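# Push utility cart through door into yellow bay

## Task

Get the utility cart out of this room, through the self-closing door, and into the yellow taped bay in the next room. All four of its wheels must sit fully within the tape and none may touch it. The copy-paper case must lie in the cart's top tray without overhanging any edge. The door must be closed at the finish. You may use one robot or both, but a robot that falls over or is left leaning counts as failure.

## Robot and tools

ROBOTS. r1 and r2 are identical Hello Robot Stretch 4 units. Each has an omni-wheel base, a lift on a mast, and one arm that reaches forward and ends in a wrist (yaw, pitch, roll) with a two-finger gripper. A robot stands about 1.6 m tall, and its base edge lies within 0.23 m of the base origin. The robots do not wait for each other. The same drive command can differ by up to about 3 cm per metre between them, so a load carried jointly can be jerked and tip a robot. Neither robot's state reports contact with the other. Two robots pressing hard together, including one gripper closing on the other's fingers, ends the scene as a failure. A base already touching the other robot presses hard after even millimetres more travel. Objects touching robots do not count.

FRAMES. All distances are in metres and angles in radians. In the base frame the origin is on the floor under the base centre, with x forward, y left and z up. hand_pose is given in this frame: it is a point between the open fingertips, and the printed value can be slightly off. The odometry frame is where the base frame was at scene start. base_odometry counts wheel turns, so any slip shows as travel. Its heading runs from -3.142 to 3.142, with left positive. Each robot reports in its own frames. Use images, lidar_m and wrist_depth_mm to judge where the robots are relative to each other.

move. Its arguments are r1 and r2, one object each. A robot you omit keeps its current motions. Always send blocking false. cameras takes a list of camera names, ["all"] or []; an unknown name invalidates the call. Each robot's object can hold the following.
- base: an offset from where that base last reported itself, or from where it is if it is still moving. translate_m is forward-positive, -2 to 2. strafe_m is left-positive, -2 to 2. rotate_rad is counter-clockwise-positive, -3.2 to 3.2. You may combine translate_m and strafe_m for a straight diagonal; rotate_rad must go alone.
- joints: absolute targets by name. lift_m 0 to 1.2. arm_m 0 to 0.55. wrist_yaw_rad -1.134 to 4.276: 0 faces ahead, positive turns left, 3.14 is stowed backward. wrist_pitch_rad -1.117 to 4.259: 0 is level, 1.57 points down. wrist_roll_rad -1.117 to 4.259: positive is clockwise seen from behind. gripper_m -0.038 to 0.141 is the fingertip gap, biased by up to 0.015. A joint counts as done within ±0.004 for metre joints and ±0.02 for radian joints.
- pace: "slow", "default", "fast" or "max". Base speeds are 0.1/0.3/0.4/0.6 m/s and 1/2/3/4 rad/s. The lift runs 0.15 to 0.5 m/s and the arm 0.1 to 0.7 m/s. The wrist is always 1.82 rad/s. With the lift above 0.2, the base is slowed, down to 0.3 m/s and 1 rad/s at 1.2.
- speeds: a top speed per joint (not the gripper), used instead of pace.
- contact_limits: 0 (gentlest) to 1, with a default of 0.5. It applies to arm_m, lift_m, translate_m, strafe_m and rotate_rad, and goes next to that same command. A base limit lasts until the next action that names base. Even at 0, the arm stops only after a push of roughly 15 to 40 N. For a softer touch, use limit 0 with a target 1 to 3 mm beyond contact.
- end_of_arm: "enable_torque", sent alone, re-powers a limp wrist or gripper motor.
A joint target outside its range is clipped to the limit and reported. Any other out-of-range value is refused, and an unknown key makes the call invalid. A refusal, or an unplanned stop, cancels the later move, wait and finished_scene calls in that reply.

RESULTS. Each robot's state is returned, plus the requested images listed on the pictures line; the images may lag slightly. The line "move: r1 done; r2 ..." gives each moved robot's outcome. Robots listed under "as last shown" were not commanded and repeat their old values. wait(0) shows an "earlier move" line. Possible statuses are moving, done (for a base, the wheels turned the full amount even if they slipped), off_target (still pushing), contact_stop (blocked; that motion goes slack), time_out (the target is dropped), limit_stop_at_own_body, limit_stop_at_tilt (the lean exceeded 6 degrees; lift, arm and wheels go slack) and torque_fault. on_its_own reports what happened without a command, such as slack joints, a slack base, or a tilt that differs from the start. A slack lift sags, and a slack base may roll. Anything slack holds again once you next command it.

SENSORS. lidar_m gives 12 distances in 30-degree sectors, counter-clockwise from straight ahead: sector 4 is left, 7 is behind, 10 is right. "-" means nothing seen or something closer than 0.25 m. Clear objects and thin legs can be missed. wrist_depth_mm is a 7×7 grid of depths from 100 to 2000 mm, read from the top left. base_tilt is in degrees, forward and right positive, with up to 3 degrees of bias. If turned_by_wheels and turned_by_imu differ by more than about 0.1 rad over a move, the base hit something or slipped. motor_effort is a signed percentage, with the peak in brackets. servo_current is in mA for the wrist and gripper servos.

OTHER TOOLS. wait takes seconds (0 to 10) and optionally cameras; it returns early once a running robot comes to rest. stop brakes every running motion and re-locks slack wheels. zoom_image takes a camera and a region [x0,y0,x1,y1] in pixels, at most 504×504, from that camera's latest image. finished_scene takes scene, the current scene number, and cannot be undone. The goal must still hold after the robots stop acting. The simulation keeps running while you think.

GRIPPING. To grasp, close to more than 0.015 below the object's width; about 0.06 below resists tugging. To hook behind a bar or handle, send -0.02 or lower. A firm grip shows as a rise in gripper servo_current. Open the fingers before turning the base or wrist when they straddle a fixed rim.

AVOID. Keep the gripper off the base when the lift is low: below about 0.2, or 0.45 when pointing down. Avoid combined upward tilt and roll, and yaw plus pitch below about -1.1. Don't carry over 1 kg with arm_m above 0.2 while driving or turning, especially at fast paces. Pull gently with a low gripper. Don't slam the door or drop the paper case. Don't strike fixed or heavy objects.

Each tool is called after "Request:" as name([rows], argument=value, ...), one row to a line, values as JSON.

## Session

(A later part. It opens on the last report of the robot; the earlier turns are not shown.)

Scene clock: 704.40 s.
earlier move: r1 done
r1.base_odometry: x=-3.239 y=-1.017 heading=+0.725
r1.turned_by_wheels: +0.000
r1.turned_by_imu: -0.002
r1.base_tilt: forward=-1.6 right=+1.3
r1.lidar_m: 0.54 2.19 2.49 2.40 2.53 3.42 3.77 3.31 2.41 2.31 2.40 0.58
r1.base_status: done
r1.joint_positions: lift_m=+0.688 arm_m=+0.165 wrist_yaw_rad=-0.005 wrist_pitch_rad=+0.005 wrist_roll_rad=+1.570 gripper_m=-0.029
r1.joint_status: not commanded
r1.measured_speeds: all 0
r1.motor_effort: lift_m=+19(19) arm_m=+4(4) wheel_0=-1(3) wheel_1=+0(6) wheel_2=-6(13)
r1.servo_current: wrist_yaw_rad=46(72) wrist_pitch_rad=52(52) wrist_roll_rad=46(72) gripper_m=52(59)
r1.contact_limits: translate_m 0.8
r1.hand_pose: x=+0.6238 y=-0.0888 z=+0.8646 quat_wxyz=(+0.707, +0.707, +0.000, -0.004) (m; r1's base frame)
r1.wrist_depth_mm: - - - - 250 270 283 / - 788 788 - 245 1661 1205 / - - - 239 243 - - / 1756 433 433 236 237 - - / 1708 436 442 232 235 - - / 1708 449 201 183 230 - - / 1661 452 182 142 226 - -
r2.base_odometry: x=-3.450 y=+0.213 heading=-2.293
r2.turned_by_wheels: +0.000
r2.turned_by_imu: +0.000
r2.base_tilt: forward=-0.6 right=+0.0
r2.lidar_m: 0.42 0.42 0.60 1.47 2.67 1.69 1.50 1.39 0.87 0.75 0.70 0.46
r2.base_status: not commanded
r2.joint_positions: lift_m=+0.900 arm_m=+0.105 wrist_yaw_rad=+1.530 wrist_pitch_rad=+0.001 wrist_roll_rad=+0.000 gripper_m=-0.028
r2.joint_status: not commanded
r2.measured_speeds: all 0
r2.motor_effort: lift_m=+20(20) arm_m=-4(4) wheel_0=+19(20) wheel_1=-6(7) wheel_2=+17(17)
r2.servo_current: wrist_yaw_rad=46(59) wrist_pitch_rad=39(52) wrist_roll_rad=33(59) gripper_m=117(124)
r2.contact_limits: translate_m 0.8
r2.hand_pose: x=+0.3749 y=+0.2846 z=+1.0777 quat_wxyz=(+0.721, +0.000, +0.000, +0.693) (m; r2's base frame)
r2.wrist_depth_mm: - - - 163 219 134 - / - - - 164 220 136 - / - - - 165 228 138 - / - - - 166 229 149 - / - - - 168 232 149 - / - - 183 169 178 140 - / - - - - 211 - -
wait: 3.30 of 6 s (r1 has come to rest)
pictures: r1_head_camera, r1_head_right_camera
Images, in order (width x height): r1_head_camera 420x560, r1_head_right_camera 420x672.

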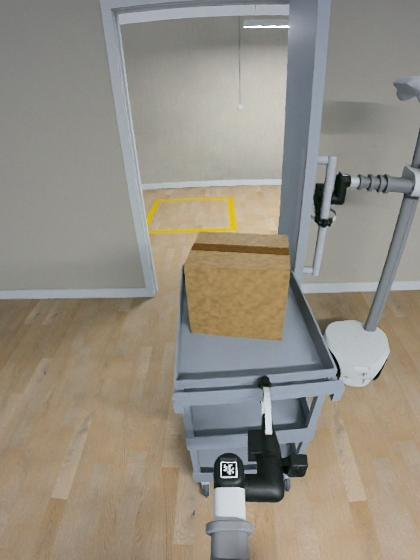

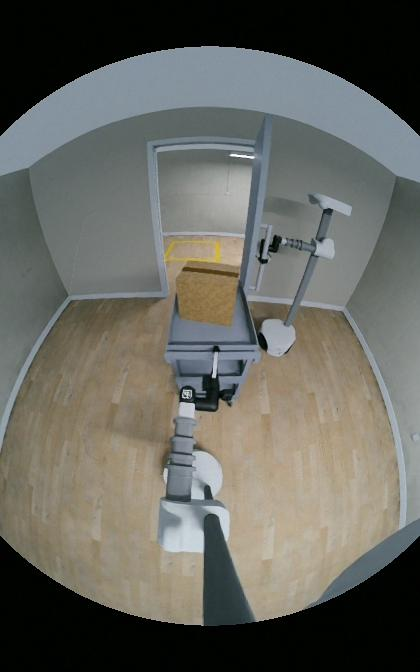

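Request:
zoom_image(camera="r1_head_camera", region=[160, 180, 400, 400])

Request:
wait(seconds=0, cameras=["r2_head_camera", "r2_head_left_camera", "r1_head_left_camera"])

Scaled by 2.100 from the camera's 420x560 image, which has a finer 600x800 frame.

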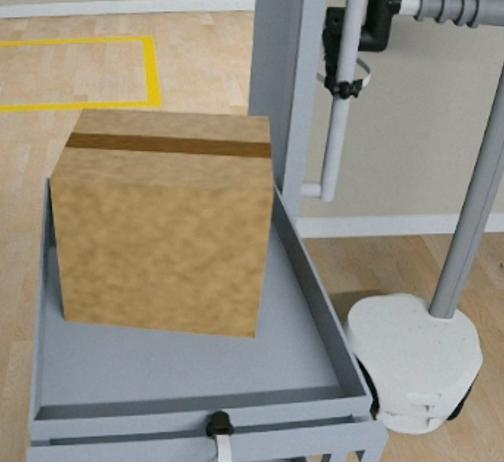

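Scene clock: 716.47 s.
r1.base_odometry: x=-3.239 y=-1.017 heading=+0.725
r1.turned_by_wheels: +0.000
r1.turned_by_imu: +0.000
r1.base_tilt: forward=-1.6 right=+1.3
r1.lidar_m: 0.53 2.18 2.53 2.37 2.52 3.42 3.77 3.35 2.41 2.31 2.41 0.61
r1.base_status: done
r1.joint_positions: lift_m=+0.688 arm_m=+0.165 wrist_yaw_rad=-0.005 wrist_pitch_rad=+0.005 wrist_roll_rad=+1.570 gripper_m=-0.029
r1.joint_status: not commanded
r1.measured_speeds: all 0
r1.motor_effort: lift_m=+19(19) arm_m=+4(4) wheel_0=+0(3) wheel_1=+0(6) wheel_2=-6(13)
r1.servo_current: wrist_yaw_rad=46(72) wrist_pitch_rad=46(52) wrist_roll_rad=39(72) gripper_m=52(59)
r1.contact_limits: translate_m 0.8
r1.hand_pose: x=+0.6238 y=-0.0888 z=+0.8646 quat_wxyz=(+0.707, +0.707, +0.000, -0.004) (m; r1's base frame)
r1.wrist_depth_mm: - - - - 250 270 283 / - 798 788 - 246 1618 1229 / - - - 239 241 - - / 1756 433 433 236 238 - - / 1708 439 442 231 235 - - / 1661 445 200 182 232 - - / 1708 452 182 142 227 - -
r2.base_odometry: x=-3.450 y=+0.213 heading=-2.293
r2.turned_by_wheels: +0.000
r2.turned_by_imu: +0.000
r2.base_tilt: forward=-0.6 right=+0.0
r2.lidar_m: 0.41 0.42 0.62 1.45 2.73 1.69 1.49 1.39 0.86 0.74 0.71 0.47
r2.base_status: not commanded
r2.joint_positions: lift_m=+0.900 arm_m=+0.105 wrist_yaw_rad=+1.530 wrist_pitch_rad=+0.001 wrist_roll_rad=+0.000 gripper_m=-0.028
r2.joint_status: not commanded
r2.measured_speeds: all 0
r2.motor_effort: lift_m=+20(20) arm_m=-4(4) wheel_0=+19(20) wheel_1=-6(7) wheel_2=+17(17)
r2.servo_current: wrist_yaw_rad=52(59) wrist_pitch_rad=39(52) wrist_roll_rad=52(59) gripper_m=117(124)
r2.contact_limits: translate_m 0.8
r2.hand_pose: x=+0.3749 y=+0.2846 z=+1.0777 quat_wxyz=(+0.721, +0.000, +0.000, +0.693) (m; r2's base frame)
r2.wrist_depth_mm: - - - 163 219 134 - / - - - 164 220 136 - / - - - 166 227 138 - / - - - 165 230 148 - / - - - 168 231 150 - / - - 185 170 178 140 - / - - - - 211 - -
pictures: r1_head_left_camera, r2_head_camera, r2_head_left_camera
Images, in order (width x height): r1_head_left_camera 420x672, r2_head_camera 420x560, r2_head_left_camera 420x672.

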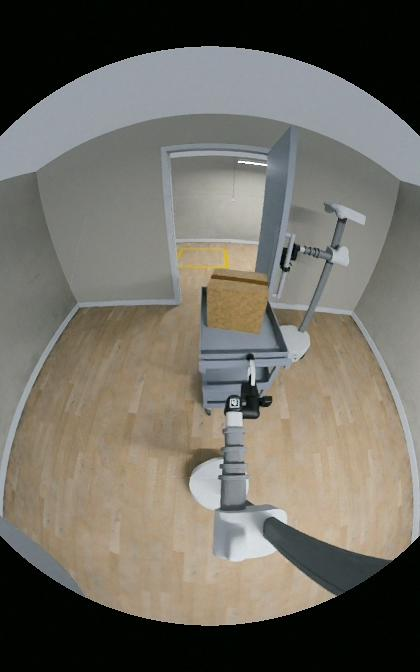

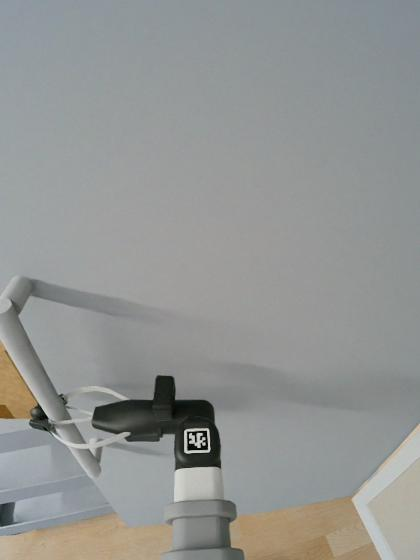

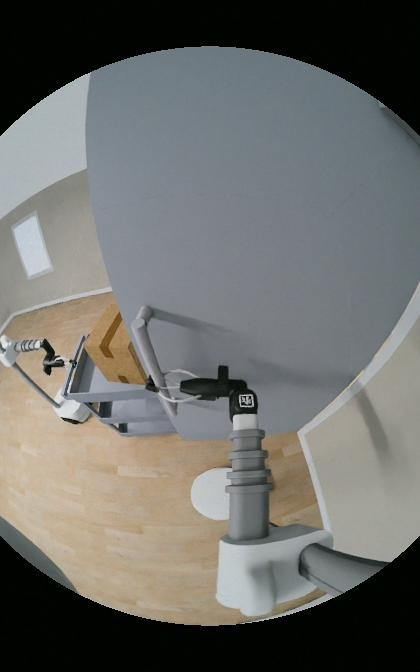

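Request:
move(blocking=false, r1={"base":{"translate_m":0.18,"strafe_m":-0.03},"pace":"slow","contact_limits":{"translate_m":0.4}})

Request:
wait(seconds=6, cameras=["r1_head_camera", "r2_head_left_camera"])

Scene clock: 724.60 s.
move: r1 moving
r1.base_odometry: x=-3.229 y=-1.010 heading=+0.725
r1.turned_by_wheels: +0.000
r1.turned_by_imu: -0.001
r1.base_tilt: forward=-1.6 right=+1.3
r1.lidar_m: 0.54 2.17 2.51 2.41 2.51 3.42 3.78 3.31 2.41 2.30 2.40 0.57
r1.base_status: translate_m moving; strafe_m moving
r1.joint_positions: lift_m=+0.688 arm_m=+0.165 wrist_yaw_rad=-0.005 wrist_pitch_rad=+0.005 wrist_roll_rad=+1.570 gripper_m=-0.029
r1.joint_status: not commanded
r1.measured_speeds: translate_m=+0.047 strafe_m=-0.008 rotate_rad=+0.002 lift_m=+0.000 arm_m=+0.000 wrist_yaw_rad=+0.000 wrist_pitch_rad=+0.000 wrist_roll_rad=+0.000
r1.motor_effort: lift_m=+19(19) arm_m=+4(4) wheel_0=+2(4) wheel_1=+3(3) wheel_2=-11(11)
r1.servo_current: wrist_yaw_rad=46(65) wrist_pitch_rad=46(52) wrist_roll_rad=59(59) gripper_m=52(59)
r1.contact_limits: translate_m 0.4
r1.hand_pose: x=+0.6238 y=-0.0888 z=+0.8646 quat_wxyz=(+0.707, +0.707, +0.000, -0.004) (m; r1's base frame)
r1.wrist_depth_mm: - - - - 249 267 282 / - 778 788 - 244 1708 1205 / - - - 237 241 - - / 1708 436 433 236 238 - - / 1708 439 442 232 235 - - / 1708 449 445 183 231 - - / 1618 455 181 144 226 - -
r2: as last shown
r2.lidar_m: 0.43 0.42 0.63 1.42 2.69 1.71 1.49 1.35 0.83 0.76 0.69 0.48
r2.servo_current: wrist_yaw_rad=59(59) wrist_pitch_rad=39(46) wrist_roll_rad=46(59) gripper_m=117(124)
r2.contact_limits: translate_m 0.8
r2.wrist_depth_mm: - - - 163 219 134 - / - - - 164 220 136 - / - - - 165 228 138 - / - - - 165 230 148 - / - - - 168 232 150 - / - - 183 170 178 140 - / - - - - 211 - -
pictures: none

Scene clock: 727.20 s.
earlier move: r1 done
r1.base_odometry: x=-3.085 y=-0.920 heading=+0.727
r1.turned_by_wheels: +0.002
r1.turned_by_imu: +0.002
r1.base_tilt: forward=-1.6 right=+1.3
r1.lidar_m: 0.56 0.55 2.56 2.43 2.54 3.44 3.97 3.30 2.38 2.28 2.36 0.59
r1.base_status: done
r1.joint_positions: lift_m=+0.688 arm_m=+0.165 wrist_yaw_rad=+0.005 wrist_pitch_rad=+0.005 wrist_roll_rad=+1.570 gripper_m=-0.029
r1.joint_status: not commanded
r1.measured_speeds: all 0
r1.motor_effort: lift_m=+19(19) arm_m=+4(4) wheel_0=+15(16) wheel_1=+6(9) wheel_2=+0(11)
r1.servo_current: wrist_yaw_rad=52(72) wrist_pitch_rad=39(52) wrist_roll_rad=52(65) gripper_m=52(59)
r1.contact_limits: translate_m 0.4
r1.hand_pose: x=+0.6247 y=-0.0859 z=+0.8646 quat_wxyz=(+0.707, +0.707, +0.004, +0.000) (m; r1's base frame)
r1.wrist_depth_mm: 585 591 585 231 233 1397 1205 / 535 539 539 - 232 544 - / - - - 171 231 - - / - 433 427 169 233 - - / - 439 442 230 232 - - / - 455 449 183 230 - - / 1576 462 178 157 179 - -
r2.base_odometry: x=-3.450 y=+0.213 heading=-2.293
r2.turned_by_wheels: +0.000
r2.turned_by_imu: +0.000
r2.base_tilt: forward=-0.7 right=+0.1
r2.lidar_m: 0.41 0.40 0.62 1.37 2.70 1.69 1.50 1.37 0.87 0.75 0.69 0.46
r2.base_status: not commanded
r2.joint_positions: lift_m=+0.900 arm_m=+0.105 wrist_yaw_rad=+1.536 wrist_pitch_rad=+0.001 wrist_roll_rad=+0.000 gripper_m=-0.028
r2.joint_status: not commanded
r2.measured_speeds: all 0
r2.motor_effort: lift_m=+20(20) arm_m=-4(4) wheel_0=+16(20) wheel_1=-3(7) wheel_2=+12(17)
r2.servo_current: wrist_yaw_rad=52(65) wrist_pitch_rad=39(52) wrist_roll_rad=46(59) gripper_m=124(124)
r2.contact_limits: translate_m 0.8
r2.hand_pose: x=+0.3732 y=+0.2852 z=+1.0777 quat_wxyz=(+0.719, +0.000, +0.000, +0.695) (m; r2's base frame)
r2.wrist_depth_mm: - - - 163 220 131 - / - - - 164 203 123 - / - - - 165 230 134 - / - - - 165 232 127 - / - - - 166 236 127 - / - - 186 167 178 119 - / - - - - 214 120 -
wait: 2.60 of 6 s (r1 has come to rest)
pictures: r1_head_camera, r2_head_left_camera
Images, in order (width x height): r1_head_camera 420x560, r2_head_left_camera 420x672.

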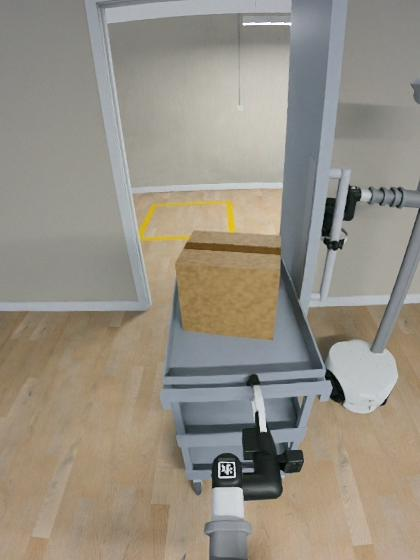

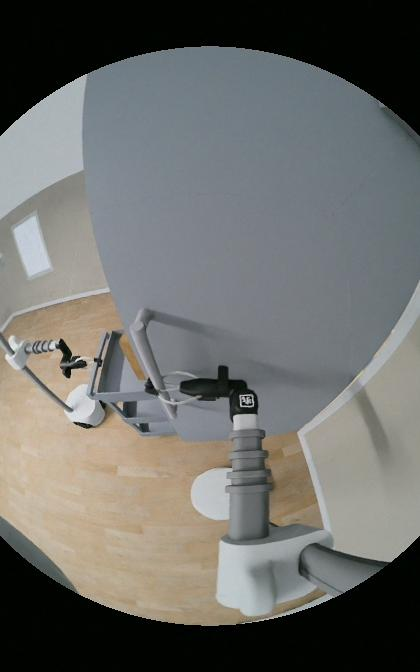

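Request:
move(blocking=false, r2={"base":{"translate_m":-0.09,"strafe_m":-0.07},"contact_limits":{"translate_m":0.8},"joints":{"wrist_yaw_rad":1.63},"speeds":{"wrist_yaw_rad":0.11},"pace":"slow"})

Request:
wait(seconds=4, cameras=["r1_head_camera", "r2_head_left_camera", "r2_head_camera"])

Scene clock: 735.17 s.
move: r2 moving
r1: as last shown
r1.base_odometry: x=-3.085 y=-0.920 heading=+0.726
r1.turned_by_wheels: -0.001
r1.turned_by_imu: -0.001
r1.lidar_m: 0.55 0.59 2.54 2.44 2.54 3.46 3.96 3.28 2.40 2.28 2.35 0.59
r1.motor_effort: lift_m=+19(19) arm_m=+4(4) wheel_0=+11(16) wheel_1=+4(6) wheel_2=+0(0)
r1.servo_current: wrist_yaw_rad=52(59) wrist_pitch_rad=46(52) wrist_roll_rad=39(59) gripper_m=52(59)
r1.contact_limits: translate_m 0.4
r1.wrist_depth_mm: 585 585 597 234 236 1397 1098 / 530 535 539 - 235 549 - / - - - 173 233 - - / - 430 427 231 233 - - / - 439 445 232 232 - - / - 459 452 183 231 - - / 1708 466 180 158 230 - -
r2.base_odometry: x=-3.448 y=+0.227 heading=-2.292
r2.turned_by_wheels: +0.002
r2.turned_by_imu: +0.011
r2.base_tilt: forward=-0.6 right=+0.0
r2.lidar_m: 0.42 0.43 0.58 5.04 2.69 1.66 1.50 1.31 0.84 0.75 0.70 0.47
r2.base_status: translate_m moving; strafe_m moving
r2.joint_positions: lift_m=+0.900 arm_m=+0.105 wrist_yaw_rad=+1.573 wrist_pitch_rad=+0.001 wrist_roll_rad=+0.000 gripper_m=-0.028
r2.joint_status: wrist_yaw_rad moving
r2.measured_speeds: translate_m=-0.039 strafe_m=-0.032 rotate_rad=-0.003 lift_m=+0.000 arm_m=+0.000 wrist_yaw_rad=+0.081 wrist_pitch_rad=+0.000 wrist_roll_rad=+0.000
r2.motor_effort: lift_m=+20(20) arm_m=-4(4) wheel_0=+22(22) wheel_1=-10(10) wheel_2=+13(18)
r2.servo_current: wrist_yaw_rad=26(104) wrist_pitch_rad=39(46) wrist_roll_rad=39(59) gripper_m=124(124)
r2.contact_limits: translate_m 0.8
r2.hand_pose: x=+0.3628 y=+0.2886 z=+1.0777 quat_wxyz=(+0.706, +0.000, +0.000, +0.708) (m; r2's base frame)
r2.wrist_depth_mm: - - - 163 224 135 - / - - - 165 228 136 - / - - - 167 233 139 - / - - - 165 236 150 - / - - - 168 238 151 - / - - 185 167 180 141 - / - - - - 216 - -
pictures: none

Scene clock: 737.00 s.
earlier move: r2 done
r1.base_odometry: x=-3.085 y=-0.920 heading=+0.726
r1.turned_by_wheels: +0.000
r1.turned_by_imu: +0.000
r1.base_tilt: forward=-1.6 right=+1.3
r1.lidar_m: 0.54 0.56 2.57 2.43 2.54 3.43 3.96 3.26 2.38 2.27 2.37 0.58
r1.base_status: not commanded
r1.joint_positions: lift_m=+0.688 arm_m=+0.165 wrist_yaw_rad=+0.005 wrist_pitch_rad=+0.005 wrist_roll_rad=+1.570 gripper_m=-0.029
r1.joint_status: not commanded
r1.measured_speeds: all 0
r1.motor_effort: lift_m=+19(19) arm_m=+4(4) wheel_0=+10(16) wheel_1=+4(6) wheel_2=+0(0)
r1.servo_current: wrist_yaw_rad=52(78) wrist_pitch_rad=46(52) wrist_roll_rad=39(65) gripper_m=52(59)
r1.contact_limits: translate_m 0.4
r1.hand_pose: x=+0.6247 y=-0.0859 z=+0.8646 quat_wxyz=(+0.707, +0.707, +0.004, +0.000) (m; r1's base frame)
r1.wrist_depth_mm: 525 530 544 235 236 252 - / - - - - 235 - - / - - - 172 234 - - / - 430 430 232 232 - - / - 442 442 231 231 - - / - 455 452 183 232 - - / - 462 179 158 229 - -
r2.base_odometry: x=-3.442 y=+0.327 heading=-2.291
r2.turned_by_wheels: +0.000
r2.turned_by_imu: +0.127
r2.base_tilt: forward=-0.6 right=+0.0
r2.lidar_m: 0.38 0.40 0.73 5.12 2.21 1.57 1.45 1.09 0.73 0.68 0.60 0.44
r2.base_status: done
r2.joint_positions: lift_m=+0.900 arm_m=+0.105 wrist_yaw_rad=+1.627 wrist_pitch_rad=+0.001 wrist_roll_rad=+0.000 gripper_m=-0.028
r2.joint_status: all done
r2.measured_speeds: all 0
r2.motor_effort: lift_m=+20(20) arm_m=-4(4) wheel_0=+19(23) wheel_1=-7(13) wheel_2=+13(20)
r2.servo_current: wrist_yaw_rad=52(104) wrist_pitch_rad=33(52) wrist_roll_rad=52(59) gripper_m=117(124)
r2.contact_limits: translate_m 0.8
r2.hand_pose: x=+0.3470 y=+0.2928 z=+1.0777 quat_wxyz=(+0.687, +0.000, +0.000, +0.727) (m; r2's base frame)
r2.wrist_depth_mm: - - - 163 - 125 - / - - - 166 - 127 - / - - - 166 - 129 - / - - - 165 - 142 - / - - - 169 - 131 - / - - 185 167 180 131 - / - - - - 232 120 -
wait: 1.83 of 4 s (r2 has come to rest)
pictures: r1_head_camera, r2_head_camera, r2_head_left_camera
Images, in order (width x height): r1_head_camera 420x560, r2_head_camera 420x560, r2_head_left_camera 420x672.

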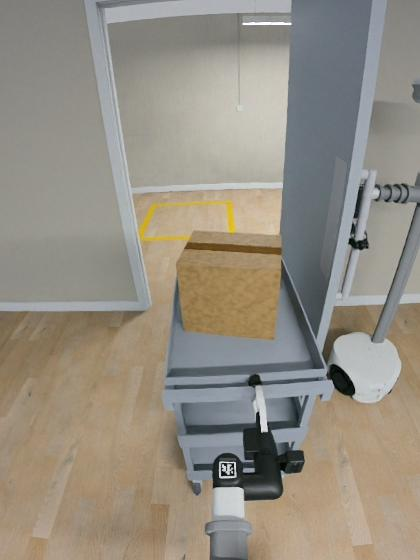

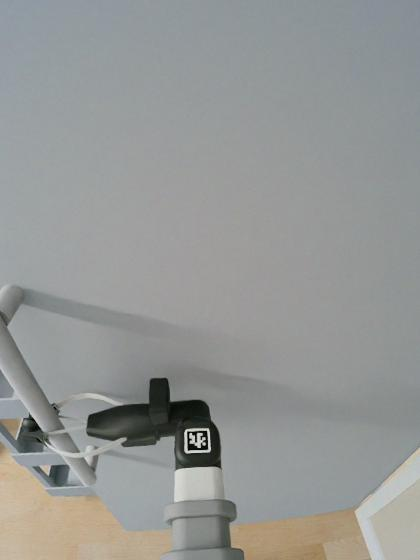

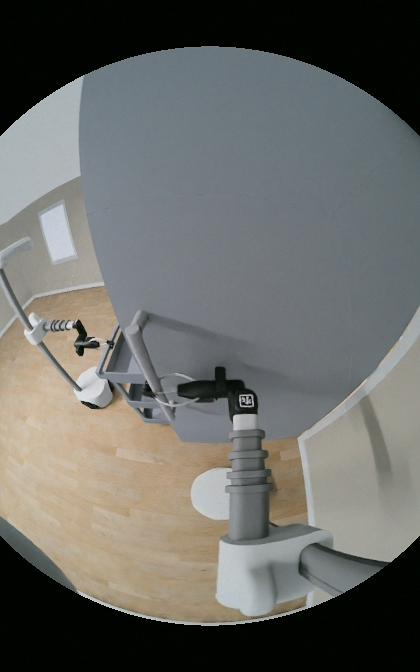

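Request:
move(r1={"base":{"translate_m":0.22,"strafe_m":0.0},"pace":"slow","contact_limits":{"translate_m":0.6}}, blocking=false)

Request:
wait(seconds=4, cameras=["r1_head_camera"])

Scene clock: 766.87 s.
move: r1 moving
r1.base_odometry: x=-3.076 y=-0.911 heading=+0.727
r1.turned_by_wheels: +0.001
r1.turned_by_imu: +0.000
r1.base_tilt: forward=-1.6 right=+1.3
r1.lidar_m: 0.55 0.59 2.56 2.42 2.55 3.46 3.99 3.29 2.39 2.26 2.34 0.58
r1.base_status: translate_m moving; strafe_m moving
r1.joint_positions: lift_m=+0.688 arm_m=+0.165 wrist_yaw_rad=+0.005 wrist_pitch_rad=+0.005 wrist_roll_rad=+1.570 gripper_m=-0.029
r1.joint_status: not commanded
r1.measured_speeds: translate_m=+0.047 strafe_m=+0.000 rotate_rad=-0.001 lift_m=+0.000 arm_m=+0.000 wrist_yaw_rad=+0.000 wrist_pitch_rad=+0.000 wrist_roll_rad=+0.000
r1.motor_effort: lift_m=+19(19) arm_m=+4(4) wheel_0=+8(12) wheel_1=+6(7) wheel_2=-6(7)
r1.servo_current: wrist_yaw_rad=52(72) wrist_pitch_rad=46(52) wrist_roll_rad=52(59) gripper_m=52(59)
r1.contact_limits: translate_m 0.6
r1.hand_pose: x=+0.6247 y=-0.0859 z=+0.8646 quat_wxyz=(+0.707, +0.707, +0.004, +0.000) (m; r1's base frame)
r1.wrist_depth_mm: 517 517 535 - 236 268 - / - - - - 236 - - / - - - 174 235 - - / - 433 430 233 233 - - / - 439 442 231 232 - - / - 452 449 183 231 - - / - 462 179 157 229 - -
r2: as last shown
r2.turned_by_imu: +0.000
r2.lidar_m: 0.41 0.41 0.75 5.10 2.20 1.55 1.44 1.06 0.74 0.69 0.62 0.43
r2.motor_effort: lift_m=+20(20) arm_m=-4(4) wheel_0=+19(19) wheel_1=-7(7) wheel_2=+14(14)
r2.servo_current: wrist_yaw_rad=39(59) wrist_pitch_rad=39(46) wrist_roll_rad=52(65) gripper_m=117(124)
r2.contact_limits: translate_m 0.8
r2.wrist_depth_mm: - - - 164 - 136 - / - - - 165 - 127 - / - - - 166 - 130 - / - - - 165 - 142 - / - - - 169 - 131 - / - - 185 168 180 131 - / - - - - 231 121 -
pictures: none

Scene clock: 769.83 s.
earlier move: r1 done
r1.base_odometry: x=-2.921 y=-0.774 heading=+0.726
r1.turned_by_wheels: -0.001
r1.turned_by_imu: -0.001
r1.base_tilt: forward=-1.6 right=+1.2
r1.lidar_m: 0.52 1.80 2.47 2.45 2.54 3.48 4.22 3.29 2.39 2.28 1.19 0.58
r1.base_status: done
r1.joint_positions: lift_m=+0.688 arm_m=+0.165 wrist_yaw_rad=-0.001 wrist_pitch_rad=+0.005 wrist_roll_rad=+1.570 gripper_m=-0.029
r1.joint_status: not commanded
r1.measured_speeds: all 0
r1.motor_effort: lift_m=+19(19) arm_m=+4(4) wheel_0=+0(12) wheel_1=+2(7) wheel_2=-6(8)
r1.servo_current: wrist_yaw_rad=52(72) wrist_pitch_rad=46(52) wrist_roll_rad=52(65) gripper_m=52(59)
r1.contact_limits: translate_m 0.6
r1.hand_pose: x=+0.6242 y=-0.0877 z=+0.8646 quat_wxyz=(+0.707, +0.707, +0.002, -0.002) (m; r1's base frame)
r1.wrist_depth_mm: 421 433 436 249 249 264 276 / 525 - - - 245 - 539 / - - - 240 241 - - / - 433 430 236 238 - - / - 439 436 233 235 - - / - 445 442 183 229 - - / - 452 182 145 228 - -
r2.base_odometry: x=-3.442 y=+0.327 heading=-2.291
r2.turned_by_wheels: +0.000
r2.turned_by_imu: +0.000
r2.base_tilt: forward=-0.6 right=+0.0
r2.lidar_m: 0.41 0.41 0.91 5.08 2.19 1.56 1.45 1.07 0.73 0.69 0.61 0.45
r2.base_status: not commanded
r2.joint_positions: lift_m=+0.900 arm_m=+0.105 wrist_yaw_rad=+1.627 wrist_pitch_rad=+0.001 wrist_roll_rad=+0.000 gripper_m=-0.028
r2.joint_status: not commanded
r2.measured_speeds: all 0
r2.motor_effort: lift_m=+20(20) arm_m=-4(4) wheel_0=+19(19) wheel_1=-7(8) wheel_2=+14(14)
r2.servo_current: wrist_yaw_rad=46(65) wrist_pitch_rad=46(46) wrist_roll_rad=39(65) gripper_m=111(124)
r2.contact_limits: translate_m 0.8
r2.hand_pose: x=+0.3470 y=+0.2928 z=+1.0777 quat_wxyz=(+0.687, +0.000, +0.000, +0.727) (m; r2's base frame)
r2.wrist_depth_mm: - - - 164 - 136 - / - - - 165 - 127 - / - - - 167 - 130 - / - - - 165 - 142 - / - - - 169 - 131 - / - - 185 167 179 131 - / - - - - 232 121 -
wait: 2.97 of 4 s (r1 has come to rest)
pictures: r1_head_camera
Images, in order (width x height): r1_head_camera 420x560.

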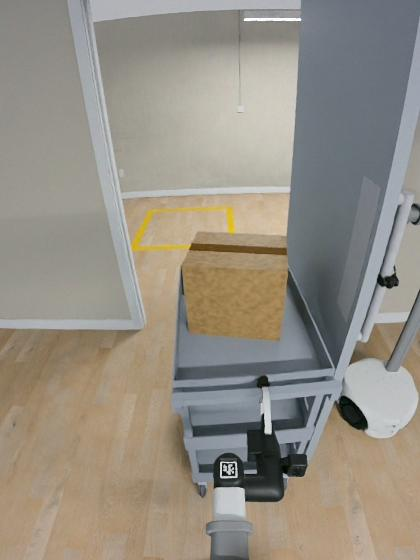

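Request:
move(r1={"base":{"translate_m":0.2,"strafe_m":-0.02},"pace":"slow","contact_limits":{"translate_m":0.6}}, blocking=false)

Request:
wait(seconds=4, cameras=["r1_head_camera"])

Scene clock: 777.73 s.
move: r1 moving
r1.base_odometry: x=-2.911 y=-0.766 heading=+0.726
r1.turned_by_wheels: +0.000
r1.turned_by_imu: +0.000
r1.base_tilt: forward=-1.6 right=+1.2
r1.lidar_m: 0.54 1.82 2.42 2.43 2.54 3.44 - 3.26 2.40 2.28 1.17 0.58
r1.base_status: translate_m moving; strafe_m moving
r1.joint_positions: lift_m=+0.688 arm_m=+0.165 wrist_yaw_rad=-0.002 wrist_pitch_rad=+0.005 wrist_roll_rad=+1.570 gripper_m=-0.029
r1.joint_status: not commanded
r1.measured_speeds: translate_m=+0.049 strafe_m=-0.004 rotate_rad=-0.002 lift_m=+0.000 arm_m=+0.000 wrist_yaw_rad=+0.000 wrist_pitch_rad=+0.000 wrist_roll_rad=+0.000
r1.motor_effort: lift_m=+19(19) arm_m=+4(4) wheel_0=+3(6) wheel_1=+3(6) wheel_2=-10(11)
r1.servo_current: wrist_yaw_rad=52(59) wrist_pitch_rad=39(52) wrist_roll_rad=59(65) gripper_m=59(59)
r1.contact_limits: translate_m 0.6
r1.hand_pose: x=+0.6241 y=-0.0879 z=+0.8646 quat_wxyz=(+0.707, +0.707, +0.001, -0.003) (m; r1's base frame)
r1.wrist_depth_mm: 442 430 436 389 249 263 276 / 554 - - - 246 - 535 / - - - 240 242 - - / - 433 439 236 239 - - / - 439 439 233 235 - - / - 449 442 182 229 - - / - 449 182 142 226 - -
r2: as last shown
r2.lidar_m: 0.40 0.39 0.89 5.10 2.19 1.53 1.46 1.07 0.72 0.69 0.62 0.43
r2.motor_effort: lift_m=+20(20) arm_m=-4(4) wheel_0=+18(19) wheel_1=-7(7) wheel_2=+14(14)
r2.servo_current: wrist_yaw_rad=46(59) wrist_pitch_rad=39(46) wrist_roll_rad=39(59) gripper_m=117(117)
r2.contact_limits: translate_m 0.8
r2.wrist_depth_mm: - - - 164 - 136 - / - - - 166 - 128 - / - - - 167 - 130 - / - - - 165 - 142 - / - - - 169 - 131 - / - - 185 167 180 131 - / - - - - 231 121 -
pictures: none

Scene clock: 780.53 s.
earlier move: r1 done
r1.base_odometry: x=-2.758 y=-0.656 heading=+0.726
r1.turned_by_wheels: +0.000
r1.turned_by_imu: -0.001
r1.base_tilt: forward=-1.6 right=+1.2
r1.lidar_m: 0.54 0.59 2.16 2.47 2.57 3.48 - 3.26 2.36 2.26 0.95 0.58
r1.base_status: done
r1.joint_positions: lift_m=+0.688 arm_m=+0.165 wrist_yaw_rad=-0.002 wrist_pitch_rad=+0.005 wrist_roll_rad=+1.570 gripper_m=-0.029
r1.joint_status: not commanded
r1.measured_speeds: all 0
r1.motor_effort: lift_m=+19(19) arm_m=+4(4) wheel_0=+1(6) wheel_1=+3(7) wheel_2=-5(11)
r1.servo_current: wrist_yaw_rad=59(72) wrist_pitch_rad=39(52) wrist_roll_rad=39(65) gripper_m=52(59)
r1.contact_limits: translate_m 0.6
r1.hand_pose: x=+0.6241 y=-0.0879 z=+0.8646 quat_wxyz=(+0.707, +0.707, +0.001, -0.003) (m; r1's base frame)
r1.wrist_depth_mm: 413 397 404 252 252 263 274 / 517 530 544 245 246 544 496 / - - - 240 242 - - / - 433 436 236 237 - - / - 442 442 175 235 - - / - 445 445 183 230 - - / - 449 179 160 227 - -
r2.base_odometry: x=-3.442 y=+0.327 heading=-2.291
r2.turned_by_wheels: +0.000
r2.turned_by_imu: +0.000
r2.base_tilt: forward=-0.7 right=+0.0
r2.lidar_m: 0.39 0.40 0.94 5.12 2.21 1.53 1.45 1.07 0.75 0.69 0.62 0.43
r2.base_status: not commanded
r2.joint_positions: lift_m=+0.900 arm_m=+0.105 wrist_yaw_rad=+1.627 wrist_pitch_rad=+0.001 wrist_roll_rad=+0.000 gripper_m=-0.028
r2.joint_status: not commanded
r2.measured_speeds: all 0
r2.motor_effort: lift_m=+20(20) arm_m=-4(4) wheel_0=+18(19) wheel_1=-7(8) wheel_2=+14(14)
r2.servo_current: wrist_yaw_rad=46(65) wrist_pitch_rad=39(52) wrist_roll_rad=52(65) gripper_m=111(124)
r2.contact_limits: translate_m 0.8
r2.hand_pose: x=+0.3470 y=+0.2928 z=+1.0777 quat_wxyz=(+0.687, +0.000, +0.000, +0.727) (m; r2's base frame)
r2.wrist_depth_mm: - - - 164 - 136 - / - - - 165 - 127 - / - - - 166 - 129 - / - - - 165 - 142 - / - - - 168 - 131 - / - - 186 167 180 131 - / - - - - 232 121 -
wait: 2.80 of 4 s (r1 has come to rest)
pictures: r1_head_camera
Images, in order (width x height): r1_head_camera 420x560.

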